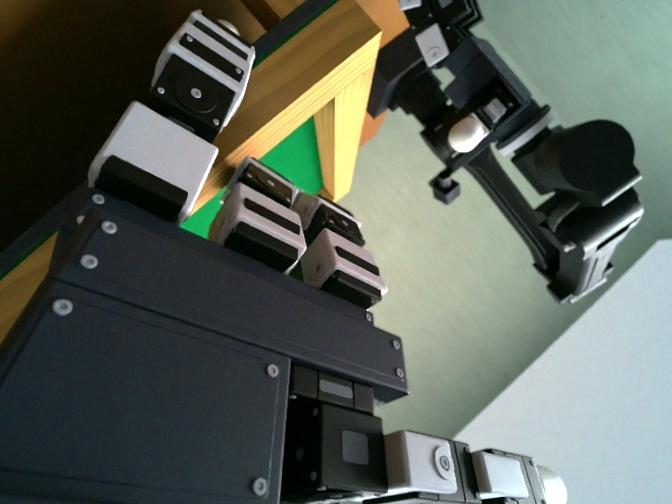

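{"op": "move", "data": {"arm4": {"joints":{"joint1_rad":0.679,"joint2_rad":0.8,"joint3_rad":1.0,"joint4_rad":-0.9},"min_time_s":2}, "cameras": ["cam_high","arm3_cam_wrist"]}}

Scene clock: 419.30 s.
Joint torques (N m): arm1=[0.09 1.49 11.06 2.73 -0.03 -0.03] | arm2=[1.61 -8.76 7.86 2.62 0.01 0.08] | arm3=[-0.85 -6.71 6.84 -0.1 0.12 -0.09] | arm4=[0.73 -4.72 12.71 1.54 -0.32 0.21]
Motor temperatures (°C): arm1=[19 27 36 22 19 19] | arm2=[19 20 34 22 24 19] | arm3=[21 21 35 22 20 23] | arm4=[22 22 36 23 22 22]
Heat: arm1: hottest joint3_rad 36 °C; arm2: hottest joint3_rad 34 °C; arm3: hottest joint3_rad 35 °C; arm4: hottest joint3_rad 36 °C.
move: arm4 done
Joint velocities: within noise
arm1, arm2, arm3: as last shown
arm4.joint_positions: joint1_rad=+0.679 joint2_rad=+0.802 joint3_rad=+0.956 joint4_rad=-0.886 joint5_rad=+0.004 joint6_rad=-1.582 hand_index_mcp=+0.977 hand_index_abd=-0.001 hand_index_pip=+0.897 hand_index_dip=+0.897 hand_middle_mcp=+0.979 hand_middle_abd=+0.000 hand_middle_pip=+0.901 hand_middle_dip=+0.902 hand_ring_mcp=+0.498 hand_ring_abd=-0.008 hand_ring_pip=+0.896 hand_ring_dip=+0.899 hand_thumb_cmc=+0.715 hand_thumb_axl=+0.677 hand_thumb_mcp=+0.224 hand_thumb_ipl=+0.168 hand_current_limit=+0.400 hand_speed=-0.600
arm4.joint_status: all done
arm4.hand_state: goal,goal,goal,goal,goal,goal,goal,goal,goal,goal,goal,goal,goal,goal,goal,goal
arm4.index_mcp_current_ma: -13
arm4.index_abd_current_ma: -3
arm4.index_pip_current_ma: -12
arm4.index_dip_current_ma: -13
arm4.middle_mcp_current_ma: -5
arm4.middle_abd_current_ma: 0
arm4.middle_pip_current_ma: 6
arm4.middle_dip_current_ma: 10
arm4.ring_mcp_current_ma: -9
arm4.ring_abd_current_ma: -32
arm4.ring_pip_current_ma: -16
arm4.ring_dip_current_ma: -6
arm4.thumb_cmc_current_ma: 5
arm4.thumb_axl_current_ma: -4
arm4.thumb_mcp_current_ma: -14
arm4.thumb_ipl_current_ma: -2
arm4.hand_goal_index_mcp: 0.980
arm4.hand_goal_index_abd: 0.000
arm4.hand_goal_index_pip: 0.900
arm4.hand_goal_index_dip: 0.900
arm4.hand_goal_middle_mcp: 0.980
arm4.hand_goal_middle_abd: 0.000
arm4.hand_goal_middle_pip: 0.900
arm4.hand_goal_middle_dip: 0.900
arm4.hand_goal_ring_mcp: 0.500
arm4.hand_goal_ring_abd: 0.000
arm4.hand_goal_ring_pip: 0.900
arm4.hand_goal_ring_dip: 0.900
arm4.hand_goal_thumb_cmc: 0.714
arm4.hand_goal_thumb_axl: 0.678
arm4.hand_goal_thumb_mcp: 0.226
arm4.hand_goal_thumb_ipl: 0.168
arm4.hand: x=-0.2778 y=-0.4071 z=+1.0817 quat_wxyz=(+0.170, -0.834, +0.380, +0.363) (m; scene frame)
arm4.hand_target: x=-0.2792 y=-0.4060 z=+1.1058 quat_wxyz=(+0.172, -0.826, +0.382, +0.378) (m; scene frame)
arm4.hand_status: not commanded
pictures: arm3_cam_wrist, cam_high

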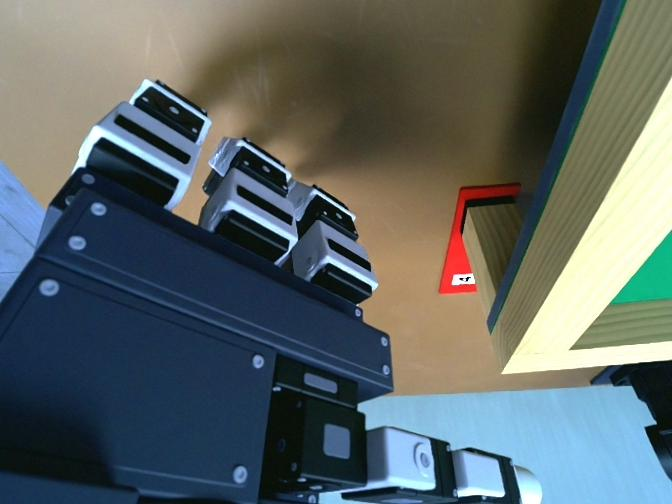

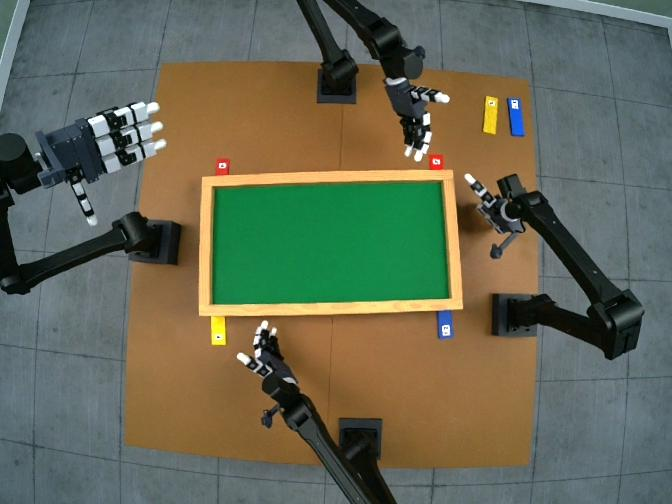

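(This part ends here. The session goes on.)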